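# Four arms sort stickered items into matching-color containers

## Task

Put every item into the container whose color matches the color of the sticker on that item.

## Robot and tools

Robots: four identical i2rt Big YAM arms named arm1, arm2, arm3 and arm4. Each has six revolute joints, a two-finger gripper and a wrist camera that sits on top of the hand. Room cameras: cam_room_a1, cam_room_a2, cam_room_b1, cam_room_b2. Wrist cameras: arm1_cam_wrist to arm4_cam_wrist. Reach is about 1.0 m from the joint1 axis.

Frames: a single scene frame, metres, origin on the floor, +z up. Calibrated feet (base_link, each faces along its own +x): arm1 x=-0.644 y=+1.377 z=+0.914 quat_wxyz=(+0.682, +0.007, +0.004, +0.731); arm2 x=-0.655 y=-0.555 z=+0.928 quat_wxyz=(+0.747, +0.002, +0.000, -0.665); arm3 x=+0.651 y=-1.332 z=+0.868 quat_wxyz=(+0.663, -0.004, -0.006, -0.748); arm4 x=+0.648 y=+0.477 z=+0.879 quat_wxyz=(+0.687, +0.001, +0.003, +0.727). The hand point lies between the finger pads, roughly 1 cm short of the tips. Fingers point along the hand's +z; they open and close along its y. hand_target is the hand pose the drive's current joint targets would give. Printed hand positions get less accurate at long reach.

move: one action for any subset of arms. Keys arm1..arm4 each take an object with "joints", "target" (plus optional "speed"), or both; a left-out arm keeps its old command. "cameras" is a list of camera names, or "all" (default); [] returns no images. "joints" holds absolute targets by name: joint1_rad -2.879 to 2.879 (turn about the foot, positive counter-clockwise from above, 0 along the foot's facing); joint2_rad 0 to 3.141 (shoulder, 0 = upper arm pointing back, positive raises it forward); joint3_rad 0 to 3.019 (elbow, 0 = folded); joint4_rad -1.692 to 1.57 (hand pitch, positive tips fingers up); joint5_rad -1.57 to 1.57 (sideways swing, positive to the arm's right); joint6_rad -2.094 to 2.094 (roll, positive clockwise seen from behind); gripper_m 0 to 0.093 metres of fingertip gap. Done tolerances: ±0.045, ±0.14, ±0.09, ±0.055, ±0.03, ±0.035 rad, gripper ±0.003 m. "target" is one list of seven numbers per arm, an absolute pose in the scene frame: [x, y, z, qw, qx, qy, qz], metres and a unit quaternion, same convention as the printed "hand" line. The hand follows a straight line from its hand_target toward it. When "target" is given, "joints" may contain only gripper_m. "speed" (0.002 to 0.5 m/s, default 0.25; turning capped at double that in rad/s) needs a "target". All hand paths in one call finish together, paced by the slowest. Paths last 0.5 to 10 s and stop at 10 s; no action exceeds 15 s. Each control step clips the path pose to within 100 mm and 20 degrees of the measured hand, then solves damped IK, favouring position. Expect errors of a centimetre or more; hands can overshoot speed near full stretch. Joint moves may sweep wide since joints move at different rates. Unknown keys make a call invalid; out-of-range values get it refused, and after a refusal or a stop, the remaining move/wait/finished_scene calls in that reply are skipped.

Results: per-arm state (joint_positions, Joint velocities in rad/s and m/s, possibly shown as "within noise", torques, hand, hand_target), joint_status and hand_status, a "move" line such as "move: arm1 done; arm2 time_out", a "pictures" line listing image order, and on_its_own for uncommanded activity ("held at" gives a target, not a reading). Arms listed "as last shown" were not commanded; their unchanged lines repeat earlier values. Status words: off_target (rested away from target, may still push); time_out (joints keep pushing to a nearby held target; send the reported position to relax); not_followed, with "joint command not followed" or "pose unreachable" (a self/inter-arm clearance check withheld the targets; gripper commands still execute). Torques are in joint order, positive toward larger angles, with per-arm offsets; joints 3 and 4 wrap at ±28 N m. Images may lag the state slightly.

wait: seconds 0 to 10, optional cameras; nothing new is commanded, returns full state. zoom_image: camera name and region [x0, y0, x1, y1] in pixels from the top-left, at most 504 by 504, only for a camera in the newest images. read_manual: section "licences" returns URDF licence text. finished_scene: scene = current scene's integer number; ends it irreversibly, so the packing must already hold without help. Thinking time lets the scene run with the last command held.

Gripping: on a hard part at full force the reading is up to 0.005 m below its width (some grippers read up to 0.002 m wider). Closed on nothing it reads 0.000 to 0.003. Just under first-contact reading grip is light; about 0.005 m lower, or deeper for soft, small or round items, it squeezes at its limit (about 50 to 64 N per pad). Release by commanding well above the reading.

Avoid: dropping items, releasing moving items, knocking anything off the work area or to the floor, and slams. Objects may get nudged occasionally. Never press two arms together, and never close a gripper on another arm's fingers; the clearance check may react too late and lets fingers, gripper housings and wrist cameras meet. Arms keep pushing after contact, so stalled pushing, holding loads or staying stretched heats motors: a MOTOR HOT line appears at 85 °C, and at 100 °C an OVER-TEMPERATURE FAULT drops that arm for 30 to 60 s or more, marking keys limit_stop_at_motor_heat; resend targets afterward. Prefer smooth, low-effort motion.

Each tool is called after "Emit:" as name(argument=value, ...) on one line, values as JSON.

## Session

Emit:
move()

Scene clock: 0.00 s.
Joint torques (N m): no reading
Motor temperatures (°C): arm1=[20 23 26 23 21 21 21] | arm2=[23 24 25 22 22 20 23] | arm3=[24 23 23 23 24 23 23] | arm4=[22 21 23 22 24 21 24]
Heat: arm1: hottest joint3_rad 26 °C; arm2: hottest joint3_rad 25 °C; arm3: hottest joint1_rad 24 °C; arm4: hottest joint5_rad 24 °C.
Joint velocities: within noise
arm1.joint_positions: joint1_rad=+0.263 joint2_rad=+0.541 joint3_rad=+1.448 joint4_rad=-1.274 joint5_rad=+0.156 joint6_rad=+0.460 gripper_m=+0.09396
arm1.joint_status: not commanded
arm1.hand: x=-0.6722 y=+1.5689 z=+1.5123 quat_wxyz=(-0.269, +0.505, -0.648, -0.503) (m; scene frame)
arm1.hand_target: x=-0.6707 y=+1.5650 z=+1.5243 quat_wxyz=(-0.273, +0.499, -0.642, -0.514) (m; scene frame)
arm1.hand_status: not commanded
arm2.joint_positions: joint1_rad=+0.198 joint2_rad=+0.259 joint3_rad=+1.632 joint4_rad=-1.245 joint5_rad=-0.167 joint6_rad=+0.724 gripper_m=+0.09396
arm2.joint_status: not commanded
arm2.hand: x=-0.6328 y=-0.5393 z=+1.6268 quat_wxyz=(-0.736, -0.518, -0.413, +0.142) (m; scene frame)
arm2.hand_target: x=-0.6348 y=-0.5332 z=+1.6300 quat_wxyz=(-0.741, -0.512, -0.410, +0.144) (m; scene frame)
arm2.hand_status: not commanded
arm3.joint_positions: joint1_rad=-0.202 joint2_rad=+0.522 joint3_rad=+1.369 joint4_rad=-1.376 joint5_rad=-0.141 joint6_rad=+0.009 gripper_m=+0.09396
arm3.joint_status: not commanded
arm3.hand: x=+0.6122 y=-1.5130 z=+1.4112 quat_wxyz=(-0.346, -0.682, -0.528, +0.369) (m; scene frame)
arm3.hand_target: x=+0.6130 y=-1.5103 z=+1.4212 quat_wxyz=(-0.352, -0.676, -0.525, +0.378) (m; scene frame)
arm3.hand_status: not commanded
arm4.joint_positions: joint1_rad=+0.128 joint2_rad=+0.492 joint3_rad=+1.422 joint4_rad=-1.388 joint5_rad=-0.180 joint6_rad=-0.624 gripper_m=+0.09396
arm4.joint_status: not commanded
arm4.hand: x=+0.5903 y=+0.6373 z=+1.4468 quat_wxyz=(-0.401, +0.802, -0.272, -0.348) (m; scene frame)
arm4.hand_target: x=+0.5910 y=+0.6334 z=+1.4564 quat_wxyz=(-0.410, +0.797, -0.269, -0.353) (m; scene frame)
arm4.hand_status: not commanded
pictures: arm1_cam_wrist, arm2_cam_wrist, arm3_cam_wrist, arm4_cam_wrist, cam_room_a1, cam_room_a2, cam_room_b1, cam_room_b2
Images, in order (width x height): arm1_cam_wrist 672x504, arm2_cam_wrist 672x504, arm3_cam_wrist 672x504, arm4_cam_wrist 672x504, cam_room_a1 672x504, cam_room_a2 672x504, cam_room_b1 672x504, cam_room_b2 672x504.

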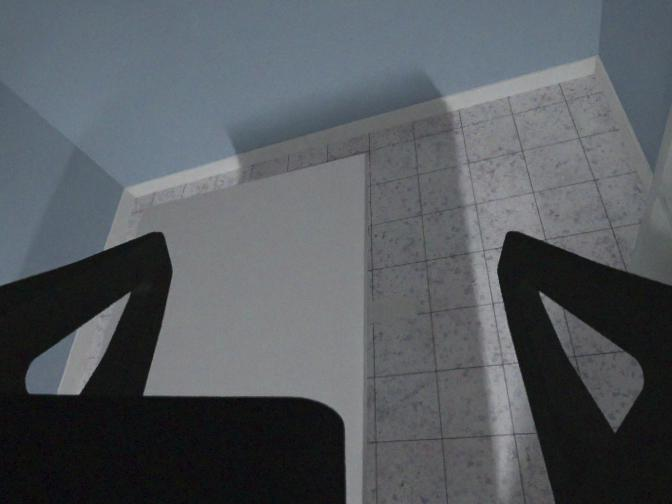

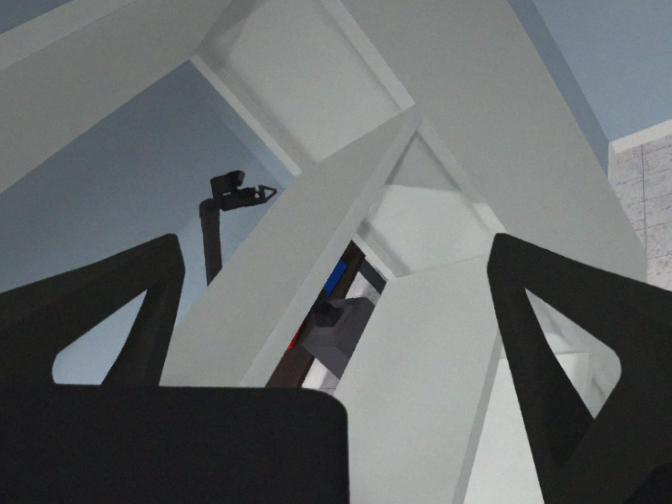

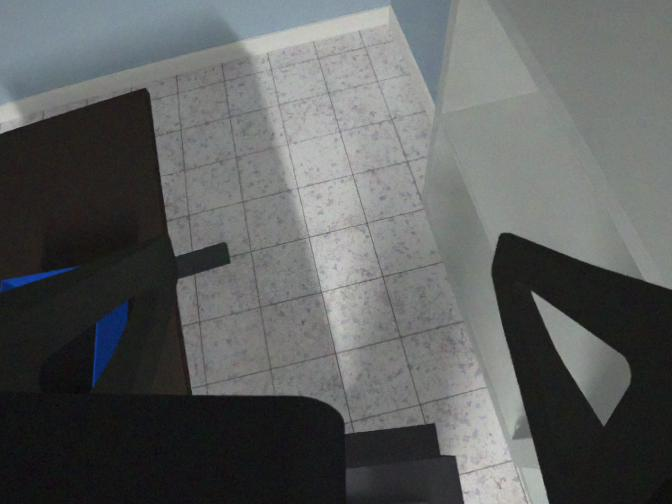

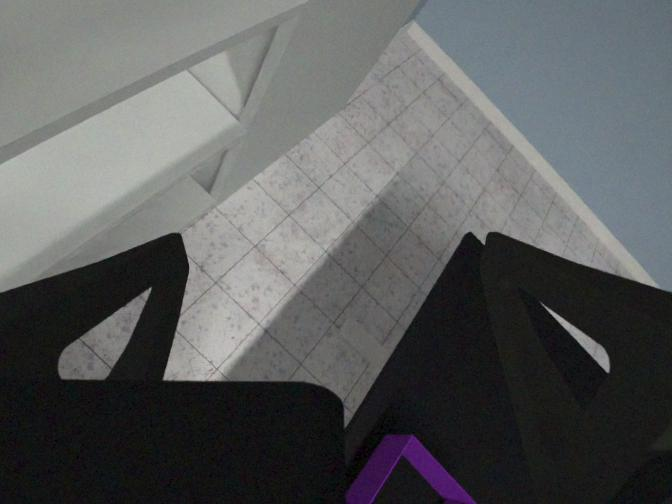

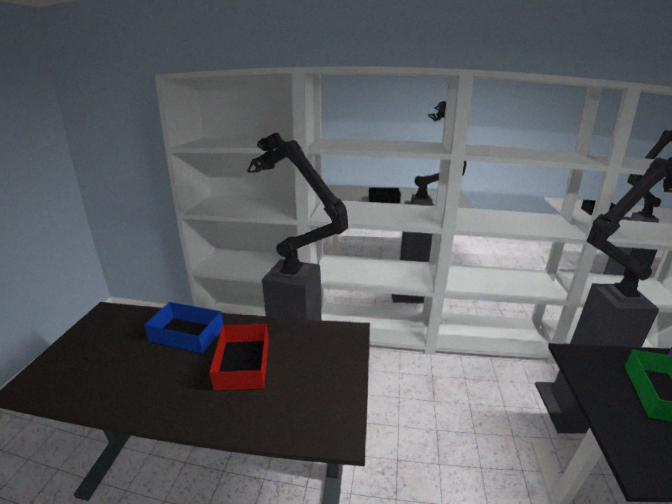

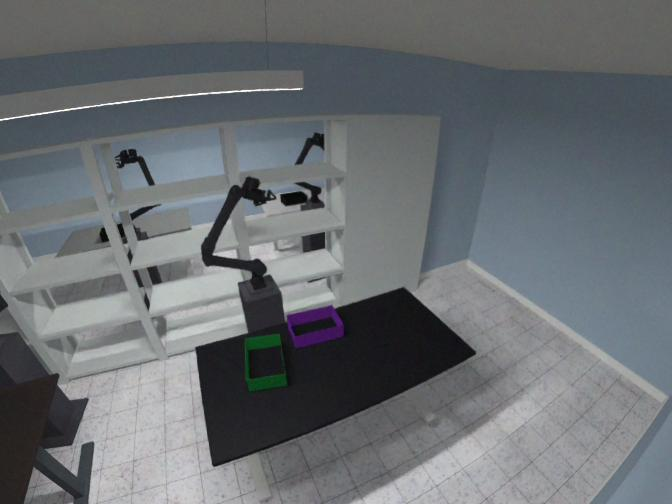

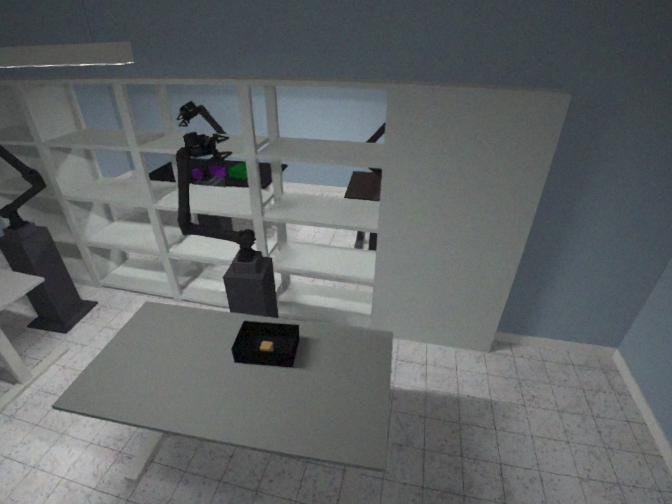

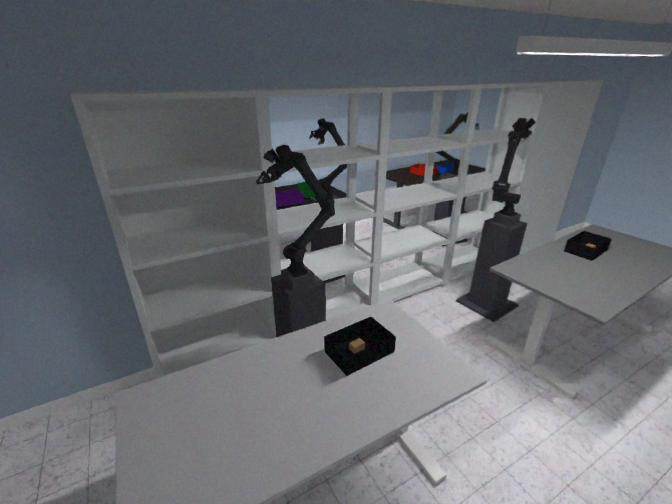

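Emit:
move(arm1={"joints":{"joint1_rad":1.45,"joint2_rad":1.2,"joint3_rad":1.25,"joint4_rad":-1.1,"joint5_rad":0,"joint6_rad":0}}, arm2={"joints":{"joint1_rad":-1.75,"joint2_rad":1.2,"joint3_rad":1.25,"joint4_rad":-1.1,"joint5_rad":0,"joint6_rad":0}}, arm3={"joints":{"joint1_rad":1.69,"joint2_rad":1.2,"joint3_rad":1.25,"joint4_rad":-1.1,"joint5_rad":0,"joint6_rad":0}}, arm4={"joints":{"joint1_rad":-1.63,"joint2_rad":1.2,"joint3_rad":1.25,"joint4_rad":-1.1,"joint5_rad":0,"joint6_rad":0}}, cameras=["arm1_cam_wrist","arm2_cam_wrist","arm3_cam_wrist","arm4_cam_wrist"])

Scene clock: 13.87 s.
Joint torques (N m): arm1=[-1.85 -7.71 13.63 1.43 0.09 -0.06] | arm2=[1.03 -9.93 12.56 1.95 -0.03 -0.07] | arm3=[1.44 -11.4 10.1 1.2 0.11 -0.11] | arm4=[1.08 -11.93 10.35 1.17 0.09 0.16]
Motor temperatures (°C): arm1=[20 23 27 23 21 21 21] | arm2=[23 24 26 22 22 20 23] | arm3=[24 23 25 23 24 23 23] | arm4=[22 21 24 22 24 21 24]
Heat: arm1: hottest joint3_rad 27 °C; arm2: hottest joint3_rad 26 °C; arm3: hottest joint3_rad 25 °C; arm4: hottest joint3_rad 24 °C.
move: arm1 done; arm2 done; arm3 done; arm4 done
Joint velocities: within noise
arm1.joint_positions: joint1_rad=+1.449 joint2_rad=+1.217 joint3_rad=+1.227 joint4_rad=-1.110 joint5_rad=-0.001 joint6_rad=+0.007 gripper_m=+0.09398
arm1.joint_status: all done
arm1.hand: x=-1.0863 y=+1.4006 z=+1.2152 quat_wxyz=(-0.006, +0.970, -0.029, -0.241) (m; scene frame)
arm1.hand_target: x=-1.0899 y=+1.4005 z=+1.2351 quat_wxyz=(-0.008, +0.964, -0.025, -0.265) (m; scene frame)
arm1.hand_status: not commanded
arm2.joint_positions: joint1_rad=-1.754 joint2_rad=+1.194 joint3_rad=+1.239 joint4_rad=-1.105 joint5_rad=+0.000 joint6_rad=+0.015 gripper_m=+0.09399
arm2.joint_status: all done
arm2.hand: x=-1.1019 y=-0.5263 z=+1.2374 quat_wxyz=(+0.008, -0.967, +0.039, +0.251) (m; scene frame)
arm2.hand_target: x=-1.1066 y=-0.5277 z=+1.2413 quat_wxyz=(+0.010, -0.966, +0.030, +0.257) (m; scene frame)
arm2.hand_status: not commanded
arm3.joint_positions: joint1_rad=+1.686 joint2_rad=+1.214 joint3_rad=+1.245 joint4_rad=-1.105 joint5_rad=-0.002 joint6_rad=+0.006 gripper_m=+0.09398
arm3.joint_status: all done
arm3.hand: x=+1.1027 y=-1.3299 z=+1.1729 quat_wxyz=(-0.247, -0.003, -0.969, +0.006) (m; scene frame)
arm3.hand_target: x=+1.1023 y=-1.3286 z=+1.1818 quat_wxyz=(-0.258, +0.001, -0.966, +0.007) (m; scene frame)
arm3.hand_status: not commanded
arm4.joint_positions: joint1_rad=-1.635 joint2_rad=+1.216 joint3_rad=+1.234 joint4_rad=-1.108 joint5_rad=+0.001 joint6_rad=-0.012 gripper_m=+0.09398
arm4.joint_status: all done
arm4.hand: x=+1.0988 y=+0.4743 z=+1.1749 quat_wxyz=(-0.236, +0.003, -0.972, +0.004) (m; scene frame)
arm4.hand_target: x=+1.1013 y=+0.4766 z=+1.1909 quat_wxyz=(-0.255, -0.001, -0.967, +0.002) (m; scene frame)
arm4.hand_status: not commanded
pictures: arm1_cam_wrist, arm2_cam_wrist, arm3_cam_wrist, arm4_cam_wrist
Images, in order (width x height): arm1_cam_wrist 672x504, arm2_cam_wrist 672x504, arm3_cam_wrist 672x504, arm4_cam_wrist 672x504.

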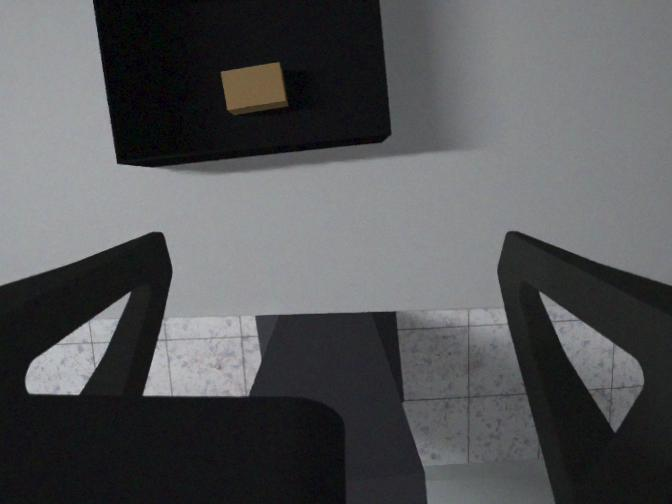

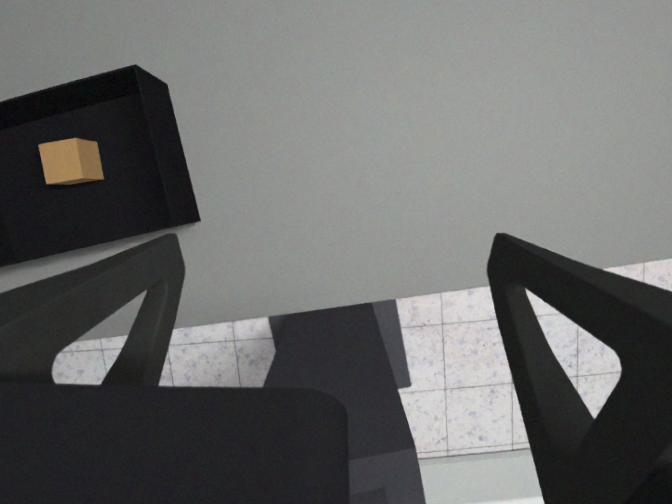

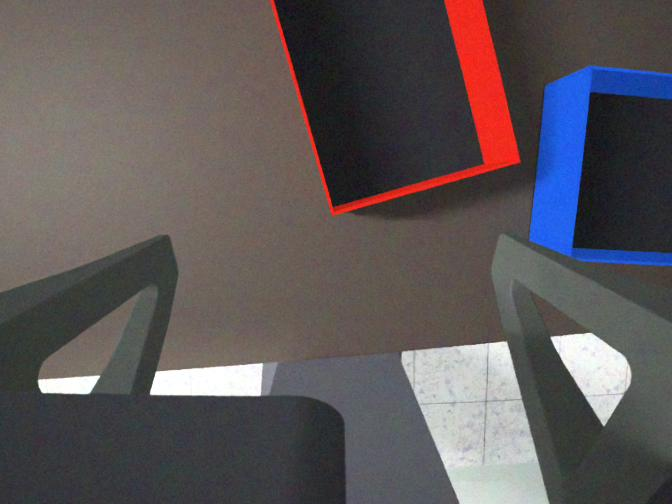

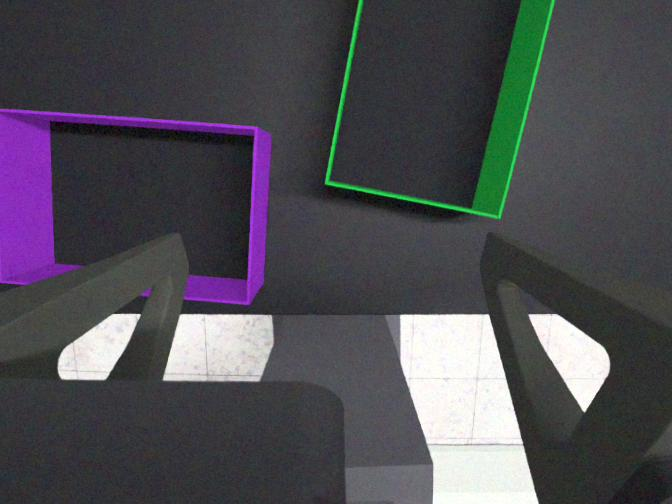

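Emit:
zoom_image(camera="arm1_cam_wrist", region=[200, 40, 320, 130])

Emit:
zoom_image(camera="arm2_cam_wrist", region=[0, 110, 120, 200])

Scaled by 4.200.

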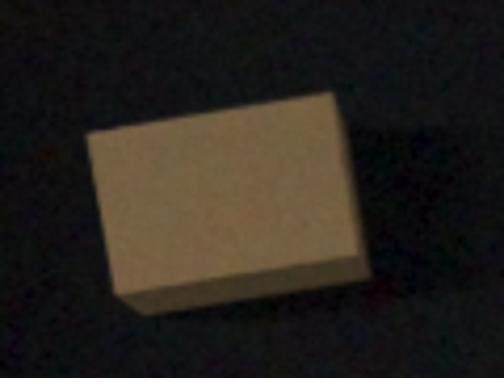

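Scaled by 4.200.

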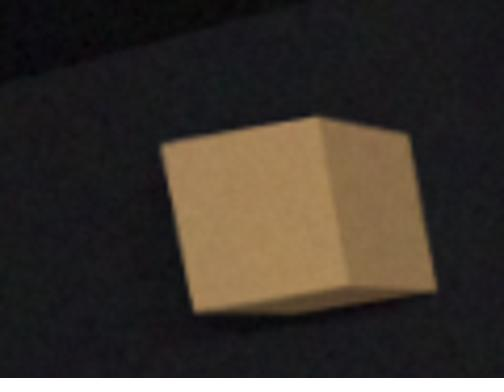

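Emit:
move(cameras=["cam_room_b1","cam_room_b2"])

Emit:
zoom_image(camera="cam_room_b1", region=[225, 310, 315, 375])

Emit:
zoom_image(camera="cam_room_b2", region=[320, 315, 400, 375])

Emit:
zoom_image(camera="cam_room_b2", region=[560, 225, 620, 270])

Scene clock: 22.33 s.
Joint torques (N m): arm1=[-1.26 -7.59 13.44 1.42 0.04 -0.05] | arm2=[1.08 -9.93 12.53 1.98 -0.03 -0.07] | arm3=[1.44 -11.63 10.13 1.24 0.12 -0.1] | arm4=[0.91 -11.87 10.26 1.02 0.07 0.17]
Motor temperatures (°C): arm1=[20 23 29 23 21 21 21] | arm2=[23 24 26 22 22 20 23] | arm3=[24 23 26 23 24 23 23] | arm4=[22 22 26 22 24 21 24]
Heat: arm1: hottest joint3_rad 29 °C; arm2: hottest joint3_rad 26 °C; arm3: hottest joint3_rad 26 °C; arm4: hottest joint3_rad 26 °C.
Joint velocities: within noise
arm1.joint_positions: joint1_rad=+1.449 joint2_rad=+1.217 joint3_rad=+1.227 joint4_rad=-1.110 joint5_rad=-0.001 joint6_rad=+0.007 gripper_m=+0.09398
arm1.joint_status: all done
arm1.hand: x=-1.0863 y=+1.4006 z=+1.2152 quat_wxyz=(-0.006, +0.970, -0.029, -0.241) (m; scene frame)
arm1.hand_target: x=-1.0899 y=+1.4005 z=+1.2351 quat_wxyz=(-0.008, +0.964, -0.025, -0.265) (m; scene frame)
arm1.hand_status: not commanded
arm2.joint_positions: joint1_rad=-1.754 joint2_rad=+1.194 joint3_rad=+1.239 joint4_rad=-1.105 joint5_rad=+0.000 joint6_rad=+0.014 gripper_m=+0.09399
arm2.joint_status: all done
arm2.hand: x=-1.1019 y=-0.5263 z=+1.2374 quat_wxyz=(+0.008, -0.967, +0.038, +0.251) (m; scene frame)
arm2.hand_target: x=-1.1066 y=-0.5277 z=+1.2413 quat_wxyz=(+0.010, -0.966, +0.030, +0.257) (m; scene frame)
arm2.hand_status: not commanded
arm3.joint_positions: joint1_rad=+1.686 joint2_rad=+1.214 joint3_rad=+1.245 joint4_rad=-1.105 joint5_rad=-0.002 joint6_rad=+0.006 gripper_m=+0.09398
arm3.joint_status: all done
arm3.hand: x=+1.1027 y=-1.3299 z=+1.1729 quat_wxyz=(-0.247, -0.003, -0.969, +0.006) (m; scene frame)
arm3.hand_target: x=+1.1023 y=-1.3286 z=+1.1818 quat_wxyz=(-0.258, +0.001, -0.966, +0.007) (m; scene frame)
arm3.hand_status: not commanded
arm4.joint_positions: joint1_rad=-1.635 joint2_rad=+1.216 joint3_rad=+1.234 joint4_rad=-1.108 joint5_rad=+0.001 joint6_rad=-0.012 gripper_m=+0.09398
arm4.joint_status: all done
arm4.hand: x=+1.0988 y=+0.4743 z=+1.1749 quat_wxyz=(-0.236, +0.003, -0.972, +0.004) (m; scene frame)
arm4.hand_target: x=+1.1013 y=+0.4766 z=+1.1909 quat_wxyz=(-0.255, -0.001, -0.967, +0.002) (m; scene frame)
arm4.hand_status: not commanded
pictures: cam_room_b1, cam_room_b2
Images, in order (width x height): cam_room_b1 672x504, cam_room_b2 672x504.

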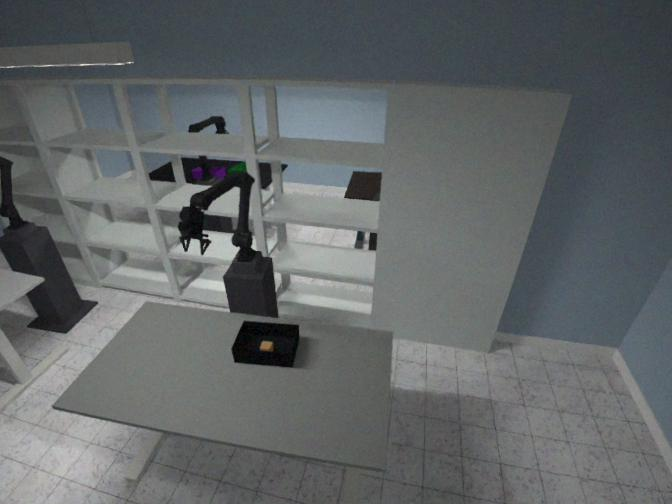

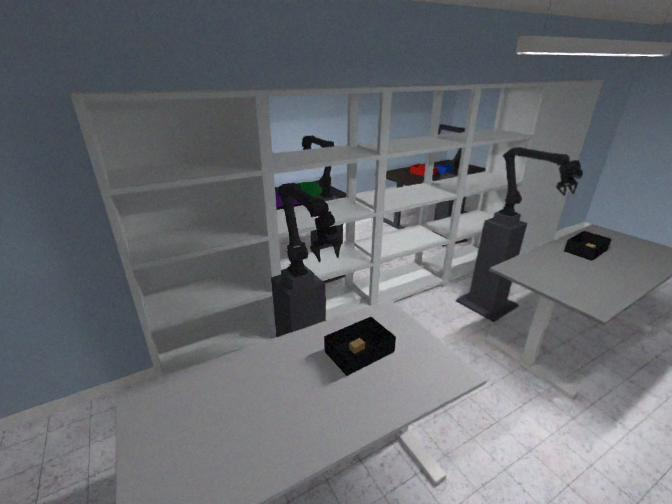

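Scaled by 5.600.

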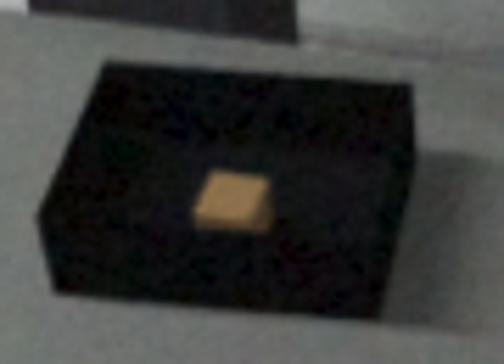

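Scaled by 6.300.

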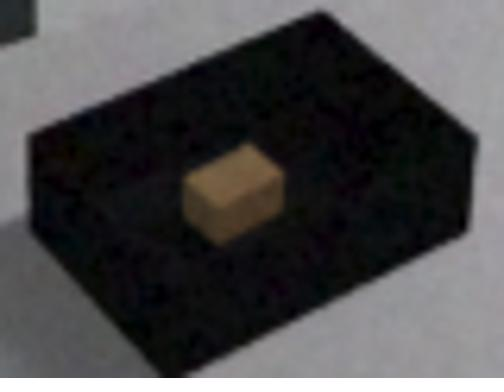

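Scaled by 8.400.

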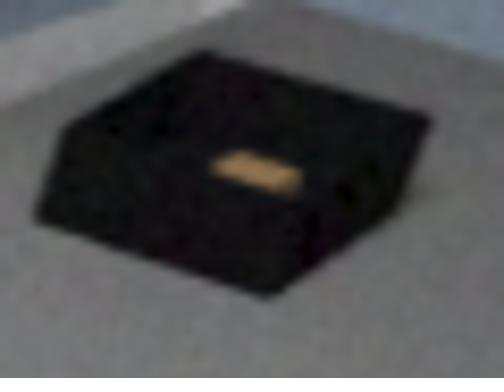

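Emit:
move(arm1={"target":[-1.155,1.317,0.93,-0.0136,-0.9646,-0.0506,0.2586],"speed":0.3}, arm2={"target":[-1.115,-0.862,0.93,-0.0113,-0.965,-0.0421,0.2587],"speed":0.3}, cameras=["arm1_cam_wrist","arm2_cam_wrist"])

Scene clock: 55.13 s.
Joint torques (N m): arm1=[-0.79 -10.75 8.5 2.03 0.01 0.11] | arm2=[0.32 -15.91 11.84 2.15 0.43 0.21] | arm3=[1.38 -11.4 10.1 1.17 0.11 -0.1] | arm4=[1.32 -11.93 10.39 1.1 0.07 0.16]
Motor temperatures (°C): arm1=[20 24 33 23 21 21 21] | arm2=[23 24 29 22 22 20 23] | arm3=[24 24 28 23 24 23 23] | arm4=[22 22 30 22 24 21 24]
Heat: arm1: hottest joint3_rad 33 °C; arm2: hottest joint3_rad 29 °C; arm3: hottest joint3_rad 28 °C; arm4: hottest joint3_rad 30 °C.
move: arm1 done; arm2 off_target
Joint velocities: within noise
arm1.joint_positions: joint1_rad=+1.613 joint2_rad=+1.684 joint3_rad=+0.870 joint4_rad=-0.271 joint5_rad=+0.003 joint6_rad=+0.007 gripper_m=+0.09398
arm1.joint_status: not commanded
arm1.hand: x=-1.1500 y=+1.3218 z=+0.9260 quat_wxyz=(+0.011, +0.967, +0.050, -0.248) (m; scene frame)
arm1.hand_target: x=-1.1550 y=+1.3170 z=+0.9302 quat_wxyz=(+0.014, +0.965, +0.051, -0.259) (m; scene frame)
arm1.hand_status: done (0.008 m and 1.3 deg from the pose sent, 0.305 m and 9.6 deg at the start)
arm2.joint_positions: joint1_rad=-1.007 joint2_rad=+1.782 joint3_rad=+0.978 joint4_rad=-0.366 joint5_rad=+0.276 joint6_rad=+0.509 gripper_m=+0.09399
arm2.joint_status: not commanded
arm2.hand: x=-1.0938 y=-0.8497 z=+0.9176 quat_wxyz=(+0.002, -0.970, -0.056, +0.238) (m; scene frame)
arm2.hand_target: x=-1.1141 y=-0.8614 z=+0.9309 quat_wxyz=(-0.012, -0.965, -0.042, +0.259) (m; scene frame)
arm2.hand_status: off_target (0.028 m and 3.3 deg from the pose sent, 0.455 m and 9.5 deg at the start)
arm3, arm4: as last shown
pictures: arm1_cam_wrist, arm2_cam_wrist
Images, in order (width x height): arm1_cam_wrist 672x504, arm2_cam_wrist 672x504.

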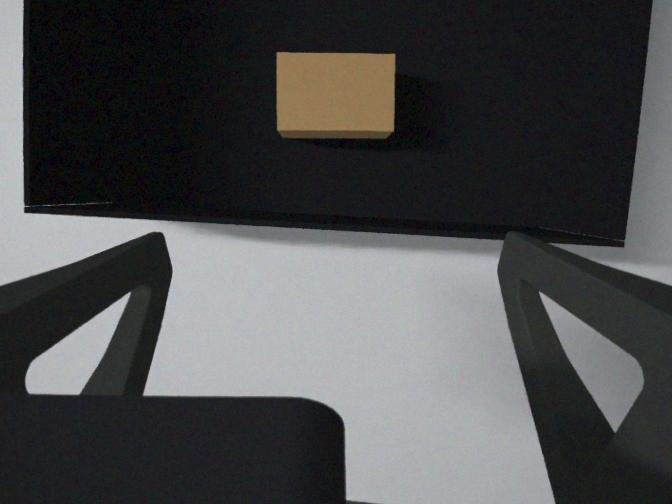

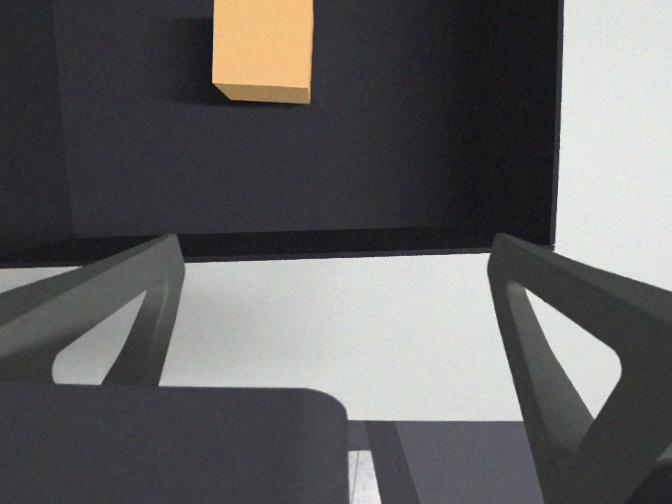

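Emit:
move(arm1={"target":[-1.19,1.317,0.845,-0.0136,-0.9646,-0.0506,0.2586],"speed":0.2}, arm2={"target":[-1.163,-0.907,0.852,-0.0136,-0.9646,-0.0506,0.2586],"speed":0.2}, cameras=["arm1_cam_wrist","arm2_cam_wrist"])

Scene clock: 65.27 s.
Joint torques (N m): arm1=[-1.79 -11.93 9.72 1.57 0.1 0.03] | arm2=[0.91 -18.32 11.11 2.15 0.23 0.12] | arm3=[1.38 -11.34 10.09 1.2 0.11 -0.11] | arm4=[1.03 -11.46 10.33 1.16 0.06 0.19]
Motor temperatures (°C): arm1=[20 24 32 23 21 21 21] | arm2=[23 24 31 22 22 20 23] | arm3=[24 24 28 23 24 23 23] | arm4=[22 22 31 22 24 21 24]
Heat: arm1: hottest joint3_rad 32 °C; arm2: hottest joint3_rad 31 °C; arm3: hottest joint3_rad 28 °C; arm4: hottest joint3_rad 31 °C.
move: arm1 off_target; arm2 off_target
Joint velocities: within noise
arm1.joint_positions: joint1_rad=+1.613 joint2_rad=+1.933 joint3_rad=+0.901 joint4_rad=-0.078 joint5_rad=-0.003 joint6_rad=+0.008 gripper_m=+0.09397
arm1.joint_status: not commanded
arm1.hand: x=-1.1668 y=+1.3193 z=+0.8344 quat_wxyz=(+0.013, +0.970, +0.051, -0.236) (m; scene frame)
arm1.hand_target: x=-1.1891 y=+1.3170 z=+0.8458 quat_wxyz=(+0.014, +0.965, +0.051, -0.259) (m; scene frame)
arm1.hand_status: off_target (0.026 m and 2.7 deg from the pose sent, 0.090 m and 1.3 deg at the start)
arm2.joint_positions: joint1_rad=-1.007 joint2_rad=+2.049 joint3_rad=+1.162 joint4_rad=-0.271 joint5_rad=+0.276 joint6_rad=+0.509 gripper_m=+0.09399
arm2.joint_status: not commanded
arm2.hand: x=-1.1461 y=-0.8919 z=+0.8463 quat_wxyz=(-0.001, -0.969, -0.055, +0.243) (m; scene frame)
arm2.hand_target: x=-1.1622 y=-0.9064 z=+0.8527 quat_wxyz=(-0.014, -0.965, -0.051, +0.259) (m; scene frame)
arm2.hand_status: off_target (0.023 m and 2.5 deg from the pose sent, 0.111 m and 3.1 deg at the start)
arm3, arm4: as last shown
pictures: arm1_cam_wrist, arm2_cam_wrist
Images, in order (width x height): arm1_cam_wrist 672x504, arm2_cam_wrist 672x504.

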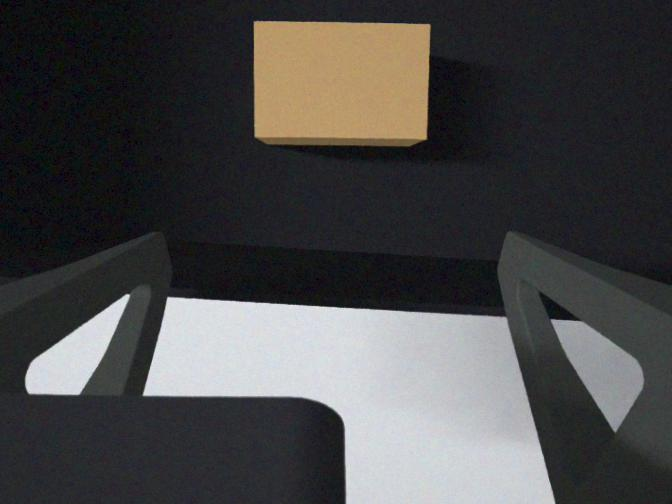

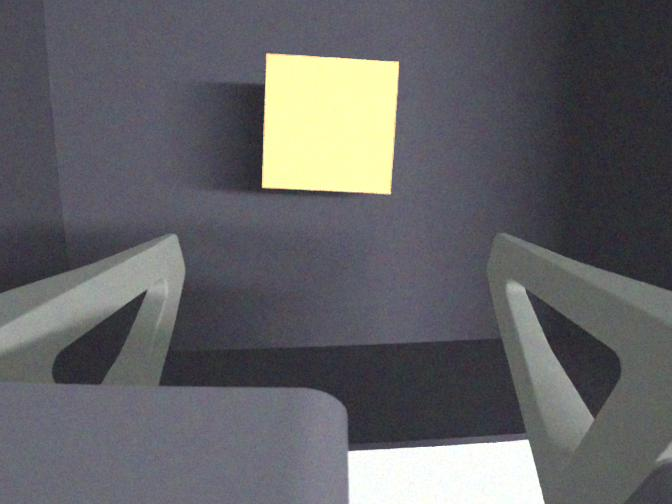

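Emit:
move(arm1={"target":[-1.248,1.3125,0.758,-0.0136,-0.9646,-0.0506,0.2586],"speed":0.15}, arm2={"target":[-1.203,-0.912,0.762,-0.0136,-0.9646,-0.0506,0.2586],"speed":0.15}, cameras=["arm1_cam_wrist","arm2_cam_wrist"])

Scene clock: 70.97 s.
Joint torques (N m): arm1=[-1.61 -14.33 8.69 1.58 0.05 -0.03] | arm2=[0.32 -19.78 10.18 2.28 0.08 -0.08] | arm3=[1.38 -11.4 10.06 1.2 0.11 -0.11] | arm4=[1.08 -11.93 10.33 1.05 0.1 0.15]
Motor temperatures (°C): arm1=[20 24 32 23 21 21 21] | arm2=[23 25 31 22 22 20 23] | arm3=[24 24 28 23 24 23 23] | arm4=[22 22 31 22 24 21 24]
Heat: arm1: hottest joint3_rad 32 °C; arm2: hottest joint3_rad 31 °C; arm3: hottest joint3_rad 28 °C; arm4: hottest joint3_rad 31 °C.
move: arm1 off_target; arm2 off_target
Joint velocities: within noise
arm1.joint_positions: joint1_rad=+1.613 joint2_rad=+2.225 joint3_rad=+1.109 joint4_rad=+0.011 joint5_rad=-0.003 joint6_rad=+0.013 gripper_m=+0.09397
arm1.joint_status: not commanded
arm1.hand: x=-1.2271 y=+1.3128 z=+0.7499 quat_wxyz=(+0.014, +0.970, +0.049, -0.238) (m; scene frame)
arm1.hand_target: x=-1.2473 y=+1.3125 z=+0.7587 quat_wxyz=(+0.013, +0.965, +0.051, -0.259) (m; scene frame)
arm1.hand_status: off_target (0.022 m and 2.5 deg from the pose sent, 0.112 m and 2.7 deg at the start)
arm2.joint_positions: joint1_rad=-1.036 joint2_rad=+2.282 joint3_rad=+1.305 joint4_rad=-0.162 joint5_rad=+0.263 joint6_rad=+0.495 gripper_m=+0.09399
arm2.joint_status: not commanded
arm2.hand: x=-1.1870 y=-0.9037 z=+0.7646 quat_wxyz=(-0.006, -0.968, -0.048, +0.247) (m; scene frame)
arm2.hand_target: x=-1.2023 y=-0.9116 z=+0.7626 quat_wxyz=(-0.014, -0.965, -0.051, +0.259) (m; scene frame)
arm2.hand_status: off_target (0.018 m and 1.6 deg from the pose sent, 0.104 m and 2.5 deg at the start)
arm3, arm4: as last shown
pictures: arm1_cam_wrist, arm2_cam_wrist
Images, in order (width x height): arm1_cam_wrist 672x504, arm2_cam_wrist 672x504.

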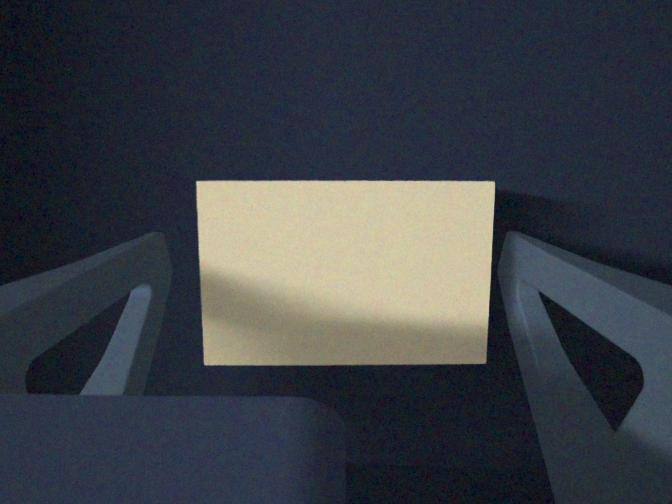

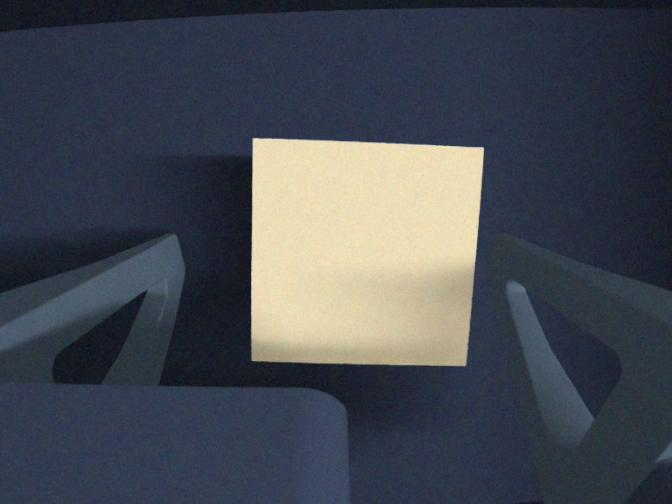

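Emit:
move(arm1={"joints":{"gripper_m":0.06}}, arm2={"joints":{"gripper_m":0.042}}, cameras=[])

Emit:
move(arm1={"target":[-1.21,1.315,1.0,-0.0136,-0.9646,-0.0506,0.2586],"speed":0.2}, arm2={"target":[-1.15,-0.88,1.0,-0.0136,-0.9646,-0.0506,0.2586],"speed":0.2}, cameras=["arm1_cam_wrist","arm2_cam_wrist"])

Scene clock: 75.13 s.
Joint torques (N m): arm1=[-2.37 -15.03 8.72 1.62 0.03 -0.02] | arm2=[0.32 -19.6 10.11 2.24 0.18 -0.07] | arm3=[1.44 -11.52 10.07 1.21 0.12 -0.1] | arm4=[1.2 -11.81 10.3 0.95 0.06 0.17]
Motor temperatures (°C): arm1=[20 24 32 23 21 21 21] | arm2=[23 25 31 22 22 20 23] | arm3=[24 24 29 23 24 23 23] | arm4=[22 22 31 22 24 21 24]
Heat: arm1: hottest joint3_rad 32 °C; arm2: hottest joint3_rad 31 °C; arm3: hottest joint3_rad 29 °C; arm4: hottest joint3_rad 31 °C.
move: arm1 off_target; arm2 off_target
Joint velocities: within noise
arm1.joint_positions: joint1_rad=+1.613 joint2_rad=+2.225 joint3_rad=+1.109 joint4_rad=+0.011 joint5_rad=-0.003 joint6_rad=+0.012 gripper_m=+0.06871
arm1.joint_status: gripper_m off_target (ended at +0.06874, target +0.06000)
arm1.hand: x=-1.2271 y=+1.3129 z=+0.7499 quat_wxyz=(+0.014, +0.970, +0.049, -0.238) (m; scene frame)
arm1.hand_target: x=-1.2473 y=+1.3125 z=+0.7587 quat_wxyz=(+0.013, +0.965, +0.051, -0.259) (m; scene frame)
arm1.hand_status: not commanded
arm2.joint_positions: joint1_rad=-1.037 joint2_rad=+2.282 joint3_rad=+1.306 joint4_rad=-0.161 joint5_rad=+0.261 joint6_rad=+0.494 gripper_m=+0.05321
arm2.joint_status: gripper_m off_target (ended at +0.05323, target +0.04200)
arm2.hand: x=-1.1873 y=-0.9041 z=+0.7647 quat_wxyz=(-0.007, -0.968, -0.048, +0.247) (m; scene frame)
arm2.hand_target: x=-1.2023 y=-0.9115 z=+0.7626 quat_wxyz=(-0.013, -0.965, -0.051, +0.259) (m; scene frame)
arm2.hand_status: not commanded
arm3, arm4: as last shown
pictures: none
No camera images: "cameras" was empty.

Scene clock: 77.07 s.
Joint torques (N m): arm1=[-1.2 -12.4 12.49 0.99 0.08 -0.06] | arm2=[1.38 -18.02 9.57 1.2 0.39 0.05] | arm3=[1.38 -11.58 10.13 1.18 0.11 -0.11] | arm4=[1.32 -11.69 10.28 1.09 0.07 0.17]
Motor temperatures (°C): arm1=[20 24 32 23 21 21 21] | arm2=[23 25 31 22 22 20 23] | arm3=[24 24 29 23 24 23 23] | arm4=[22 22 31 22 24 21 24]
Heat: arm1: hottest joint3_rad 32 °C; arm2: hottest joint3_rad 31 °C; arm3: hottest joint3_rad 29 °C; arm4: hottest joint3_rad 31 °C.
move: arm1 off_target; arm2 done
Joint velocities: within noise
arm1.joint_positions: joint1_rad=+1.613 joint2_rad=+1.686 joint3_rad=+1.071 joint4_rad=-0.480 joint5_rad=-0.003 joint6_rad=+0.012 gripper_m=+0.06871
arm1.joint_status: not commanded
arm1.hand: x=-1.1968 y=+1.3153 z=+0.9823 quat_wxyz=(+0.014, +0.969, +0.049, -0.243) (m; scene frame)
arm1.hand_target: x=-1.2095 y=+1.3150 z=+1.0002 quat_wxyz=(+0.014, +0.965, +0.051, -0.259) (m; scene frame)
arm1.hand_status: off_target (0.022 m and 1.9 deg from the pose sent, 0.251 m and 2.5 deg at the start)
arm2.joint_positions: joint1_rad=-1.037 joint2_rad=+1.756 joint3_rad=+1.207 joint4_rad=-0.544 joint5_rad=+0.261 joint6_rad=+0.494 gripper_m=+0.05321
arm2.joint_status: not commanded
arm2.hand: x=-1.1553 y=-0.8801 z=+1.0040 quat_wxyz=(-0.019, -0.963, -0.045, +0.265) (m; scene frame)
arm2.hand_target: x=-1.1500 y=-0.8799 z=+1.0000 quat_wxyz=(-0.014, -0.965, -0.051, +0.259) (m; scene frame)
arm2.hand_status: done (0.007 m and 1.2 deg from the pose sent, 0.239 m and 1.6 deg at the start)
arm3, arm4: as last shown
pictures: arm1_cam_wrist, arm2_cam_wrist
Images, in order (width x height): arm1_cam_wrist 672x504, arm2_cam_wrist 672x504.

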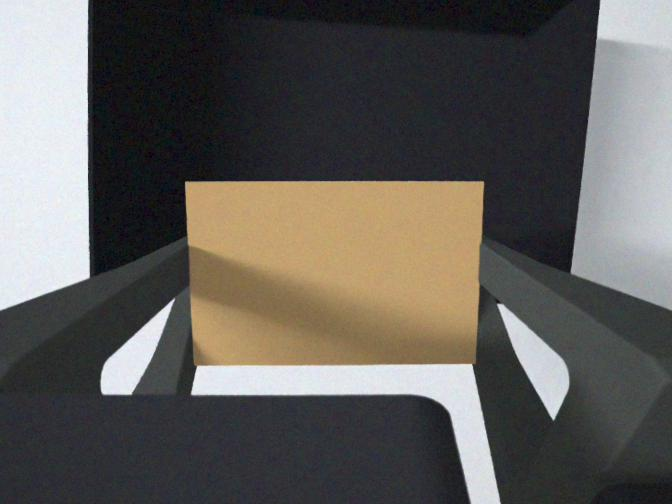

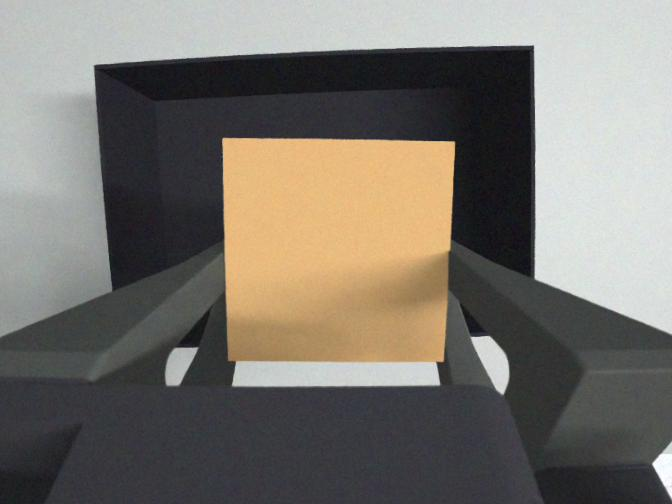

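Emit:
move(arm1={"joints":{"joint2_rad":1.1,"joint3_rad":1.4,"joint4_rad":0.5,"joint5_rad":0,"joint6_rad":0}}, arm2={"joints":{"joint1_rad":-1.5,"joint2_rad":1.1,"joint3_rad":1.4,"joint4_rad":0.5,"joint5_rad":0,"joint6_rad":0}}, cameras=["cam_room_b1","cam_room_b2"])

Scene clock: 83.77 s.
Joint torques (N m): arm1=[-2.14 -5.01 12.45 1.37 0.08 -0.09] | arm2=[0.85 -9.11 11.1 2.24 -0.07 -0.08] | arm3=[1.32 -11.58 10.09 1.16 0.11 -0.11] | arm4=[1.38 -11.69 10.26 1.02 0.08 0.17]
Motor temperatures (°C): arm1=[20 24 32 23 21 21 21] | arm2=[23 25 31 22 22 20 23] | arm3=[24 24 29 23 24 23 23] | arm4=[22 22 32 22 24 21 24]
Heat: arm1: hottest joint3_rad 32 °C; arm2: hottest joint3_rad 31 °C; arm3: hottest joint3_rad 29 °C; arm4: hottest joint3_rad 32 °C.
move: arm1 done; arm2 done
Joint velocities: within noise
arm1.joint_positions: joint1_rad=+1.613 joint2_rad=+1.115 joint3_rad=+1.382 joint4_rad=+0.487 joint5_rad=-0.002 joint6_rad=+0.008 gripper_m=+0.06871
arm1.joint_status: all done
arm1.hand: x=-1.0927 y=+1.3240 z=+1.6905 quat_wxyz=(+0.054, +0.389, +0.023, -0.919) (m; scene frame)
arm1.hand_target: x=-1.0758 y=+1.3268 z=+1.7088 quat_wxyz=(+0.050, +0.368, +0.022, -0.928) (m; scene frame)
arm1.hand_status: not commanded
arm2.joint_positions: joint1_rad=-1.502 joint2_rad=+1.107 joint3_rad=+1.400 joint4_rad=+0.485 joint5_rad=+0.001 joint6_rad=+0.014 gripper_m=+0.05322
arm2.joint_status: all done
arm2.hand: x=-1.1028 y=-0.6411 z=+1.7098 quat_wxyz=(-0.091, -0.385, -0.034, +0.918) (m; scene frame)
arm2.hand_target: x=-1.0958 y=-0.6408 z=+1.7152 quat_wxyz=(-0.086, -0.375, -0.037, +0.922) (m; scene frame)
arm2.hand_status: not commanded
arm3, arm4: as last shown
pictures: cam_room_b1, cam_room_b2
Images, in order (width x height): cam_room_b1 672x504, cam_room_b2 672x504.

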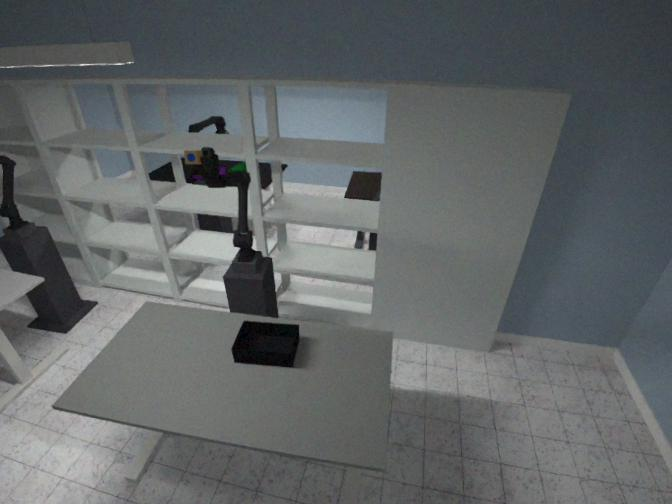

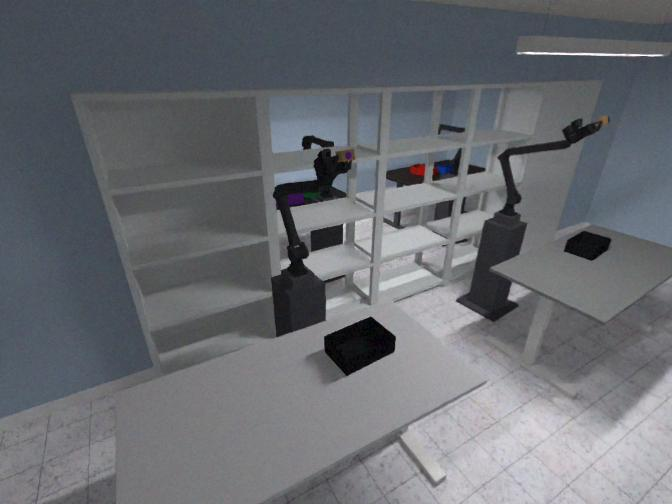

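Emit:
zoom_image(camera="cam_room_b2", region=[310, 130, 370, 180])

Emit:
zoom_image(camera="cam_room_b1", region=[170, 135, 250, 195])

Scaled by 8.400.

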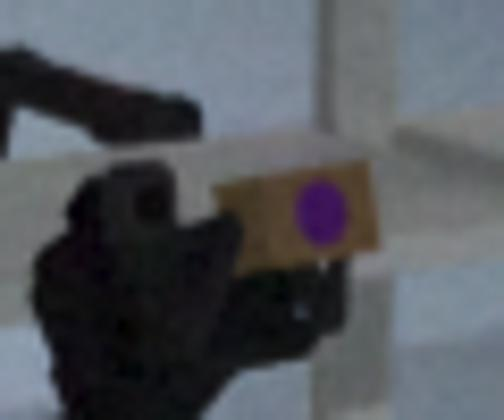

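Scaled by 6.300.

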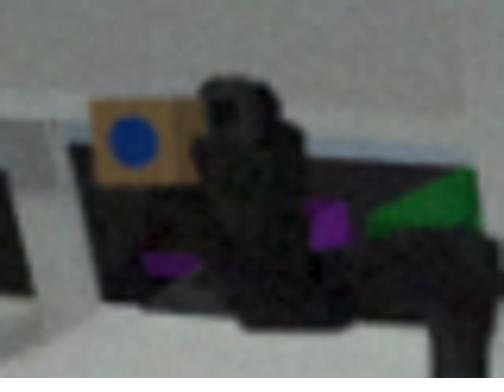

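Emit:
move(arm1={"joints":{"joint1_rad":-2.28,"joint2_rad":0.8,"joint3_rad":1.1,"joint4_rad":-1.3,"joint5_rad":0,"joint6_rad":0}}, arm2={"joints":{"joint1_rad":0.918,"joint2_rad":0.8,"joint3_rad":1.1,"joint4_rad":-1.3,"joint5_rad":0,"joint6_rad":0}}, arm3={"joints":{"joint1_rad":-1.977,"joint2_rad":0.8,"joint3_rad":1.1,"joint4_rad":-1.1,"joint5_rad":0,"joint6_rad":0}}, arm4={"joints":{"joint1_rad":0.929,"joint2_rad":0.8,"joint3_rad":1.1,"joint4_rad":-1.1,"joint5_rad":0,"joint6_rad":0}}, cameras=[])

Emit:
move(arm1={"target":[0.0,0.89,1.085,0.246,0.302,0.918,-0.081],"speed":0.3}, arm2={"target":[-0.005,-0.945,1.095,0.2497,0.2566,0.9312,-0.0688],"speed":0.3}, cameras=["arm1_cam_wrist","arm2_cam_wrist"])

Scene clock: 102.37 s.
Joint torques (N m): arm1=[-2.14 -1.26 12.77 0.84 0 -0.02] | arm2=[1.03 -5.01 11.38 1.37 0.12 -0.05] | arm3=[0.56 -4.6 9.99 1.58 -0.07 -0.09] | arm4=[0.73 -3.96 10.04 1.25 0.16 0.16]
Motor temperatures (°C): arm1=[20 24 32 23 21 21 22] | arm2=[23 25 31 22 22 20 24] | arm3=[24 24 29 23 24 23 23] | arm4=[22 23 33 22 24 21 24]
Heat: arm1: hottest joint3_rad 32 °C; arm2: hottest joint3_rad 31 °C; arm3: hottest joint3_rad 29 °C; arm4: hottest joint3_rad 33 °C.
move: arm1 done; arm2 done; arm3 done; arm4 done
Joint velocities: within noise
arm1.joint_positions: joint1_rad=-2.275 joint2_rad=+0.814 joint3_rad=+1.084 joint4_rad=-1.292 joint5_rad=+0.002 joint6_rad=+0.006 gripper_m=+0.06879
arm1.joint_status: all done
arm1.hand: x=-0.3913 y=+1.1933 z=+1.2540 quat_wxyz=(-0.250, -0.303, -0.916, +0.086) (m; scene frame)
arm1.hand_target: x=-0.3943 y=+1.1940 z=+1.2651 quat_wxyz=(-0.260, -0.302, -0.913, +0.090) (m; scene frame)
arm1.hand_status: not commanded
arm2.joint_positions: joint1_rad=+0.915 joint2_rad=+0.811 joint3_rad=+1.099 joint4_rad=-1.289 joint5_rad=-0.003 joint6_rad=+0.012 gripper_m=+0.05323
arm2.joint_status: all done
arm2.hand: x=-0.3902 y=-0.7150 z=+1.2815 quat_wxyz=(-0.272, -0.261, -0.924, +0.070) (m; scene frame)
arm2.hand_target: x=-0.3942 y=-0.7122 z=+1.2836 quat_wxyz=(-0.272, -0.254, -0.925, +0.073) (m; scene frame)
arm2.hand_status: not commanded
arm3.joint_positions: joint1_rad=-1.967 joint2_rad=+0.810 joint3_rad=+1.096 joint4_rad=-1.104 joint5_rad=+0.002 joint6_rad=+0.004 gripper_m=+0.09402
arm3.joint_status: all done
arm3.hand: x=+0.3516 y=-1.1553 z=+1.2449 quat_wxyz=(+0.088, -0.899, +0.242, +0.353) (m; scene frame)
arm3.hand_target: x=+0.3542 y=-1.1536 z=+1.2508 quat_wxyz=(+0.092, -0.896, +0.244, +0.361) (m; scene frame)
arm3.hand_status: not commanded
arm4.joint_positions: joint1_rad=+0.928 joint2_rad=+0.804 joint3_rad=+1.088 joint4_rad=-1.107 joint5_rad=-0.002 joint6_rad=-0.011 gripper_m=+0.09401
arm4.joint_status: all done
arm4.hand: x=+0.3651 y=+0.6680 z=+1.2566 quat_wxyz=(-0.104, +0.892, -0.265, -0.351) (m; scene frame)
arm4.hand_target: x=+0.3641 y=+0.6685 z=+1.2658 quat_wxyz=(-0.106, +0.887, -0.268, -0.362) (m; scene frame)
arm4.hand_status: not commanded
pictures: none
No camera images: "cameras" was empty.

Scene clock: 105.10 s.
Joint torques (N m): arm1=[-3.14 -21.01 17.46 0.81 -0.06 -0.05] | arm2=[0.79 -22.18 16.9 1.2 0.15 -0.06] | arm3=[0.67 -4.6 9.99 1.54 -0.09 -0.1] | arm4=[0.67 -4.01 10.04 1.37 0.13 0.11]
Motor temperatures (°C): arm1=[20 24 32 23 21 21 22] | arm2=[23 25 31 22 22 20 24] | arm3=[24 24 29 23 24 23 23] | arm4=[22 22 33 22 24 21 24]
Heat: arm1: hottest joint3_rad 32 °C; arm2: hottest joint3_rad 31 °C; arm3: hottest joint3_rad 29 °C; arm4: hottest joint3_rad 33 °C.
move: arm1 off_target; arm2 off_target
Joint velocities: within noise
arm1.joint_positions: joint1_rad=-2.280 joint2_rad=+2.184 joint3_rad=+2.090 joint4_rad=-1.000 joint5_rad=-0.012 joint6_rad=-0.003 gripper_m=+0.06879
arm1.joint_status: not commanded
arm1.hand: x=-0.0083 y=+0.9072 z=+1.0497 quat_wxyz=(-0.218, -0.303, -0.925, +0.070) (m; scene frame)
arm1.hand_target: x=-0.0019 y=+0.8915 z=+1.0854 quat_wxyz=(-0.247, -0.302, -0.917, +0.082) (m; scene frame)
arm1.hand_status: off_target (0.040 m and 3.5 deg from the pose sent, 0.523 m and 0.8 deg at the start)
arm2.joint_positions: joint1_rad=+0.915 joint2_rad=+2.028 joint3_rad=+1.830 joint4_rad=-0.885 joint5_rad=+0.000 joint6_rad=+0.011 gripper_m=+0.05323
arm2.joint_status: not commanded
arm2.hand: x=-0.0205 y=-0.9356 z=+1.0759 quat_wxyz=(-0.234, -0.264, -0.934, +0.061) (m; scene frame)
arm2.hand_target: x=-0.0063 y=-0.9441 z=+1.0951 quat_wxyz=(-0.250, -0.257, -0.931, +0.069) (m; scene frame)
arm2.hand_status: off_target (0.026 m and 2.2 deg from the pose sent, 0.486 m and 2.8 deg at the start)
arm3, arm4: as last shown
pictures: arm1_cam_wrist, arm2_cam_wrist
Images, in order (width x height): arm1_cam_wrist 672x504, arm2_cam_wrist 672x504.

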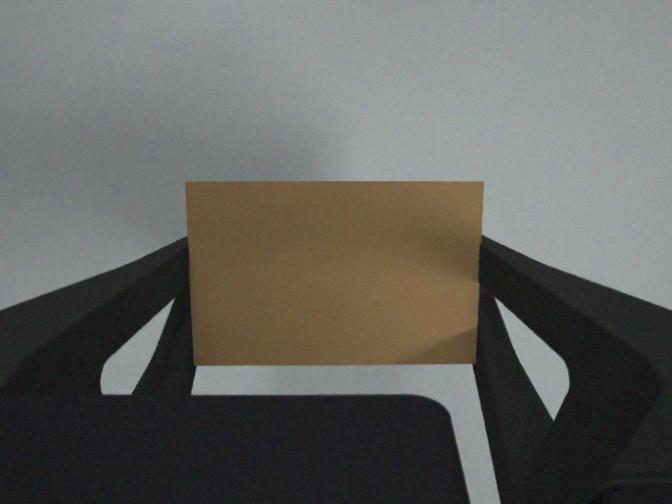

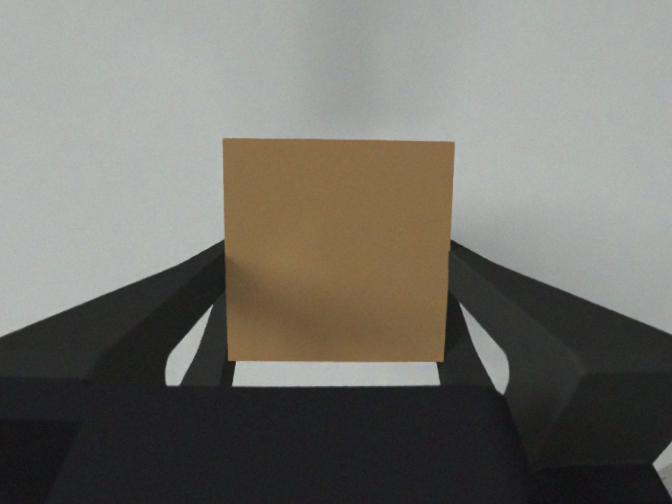

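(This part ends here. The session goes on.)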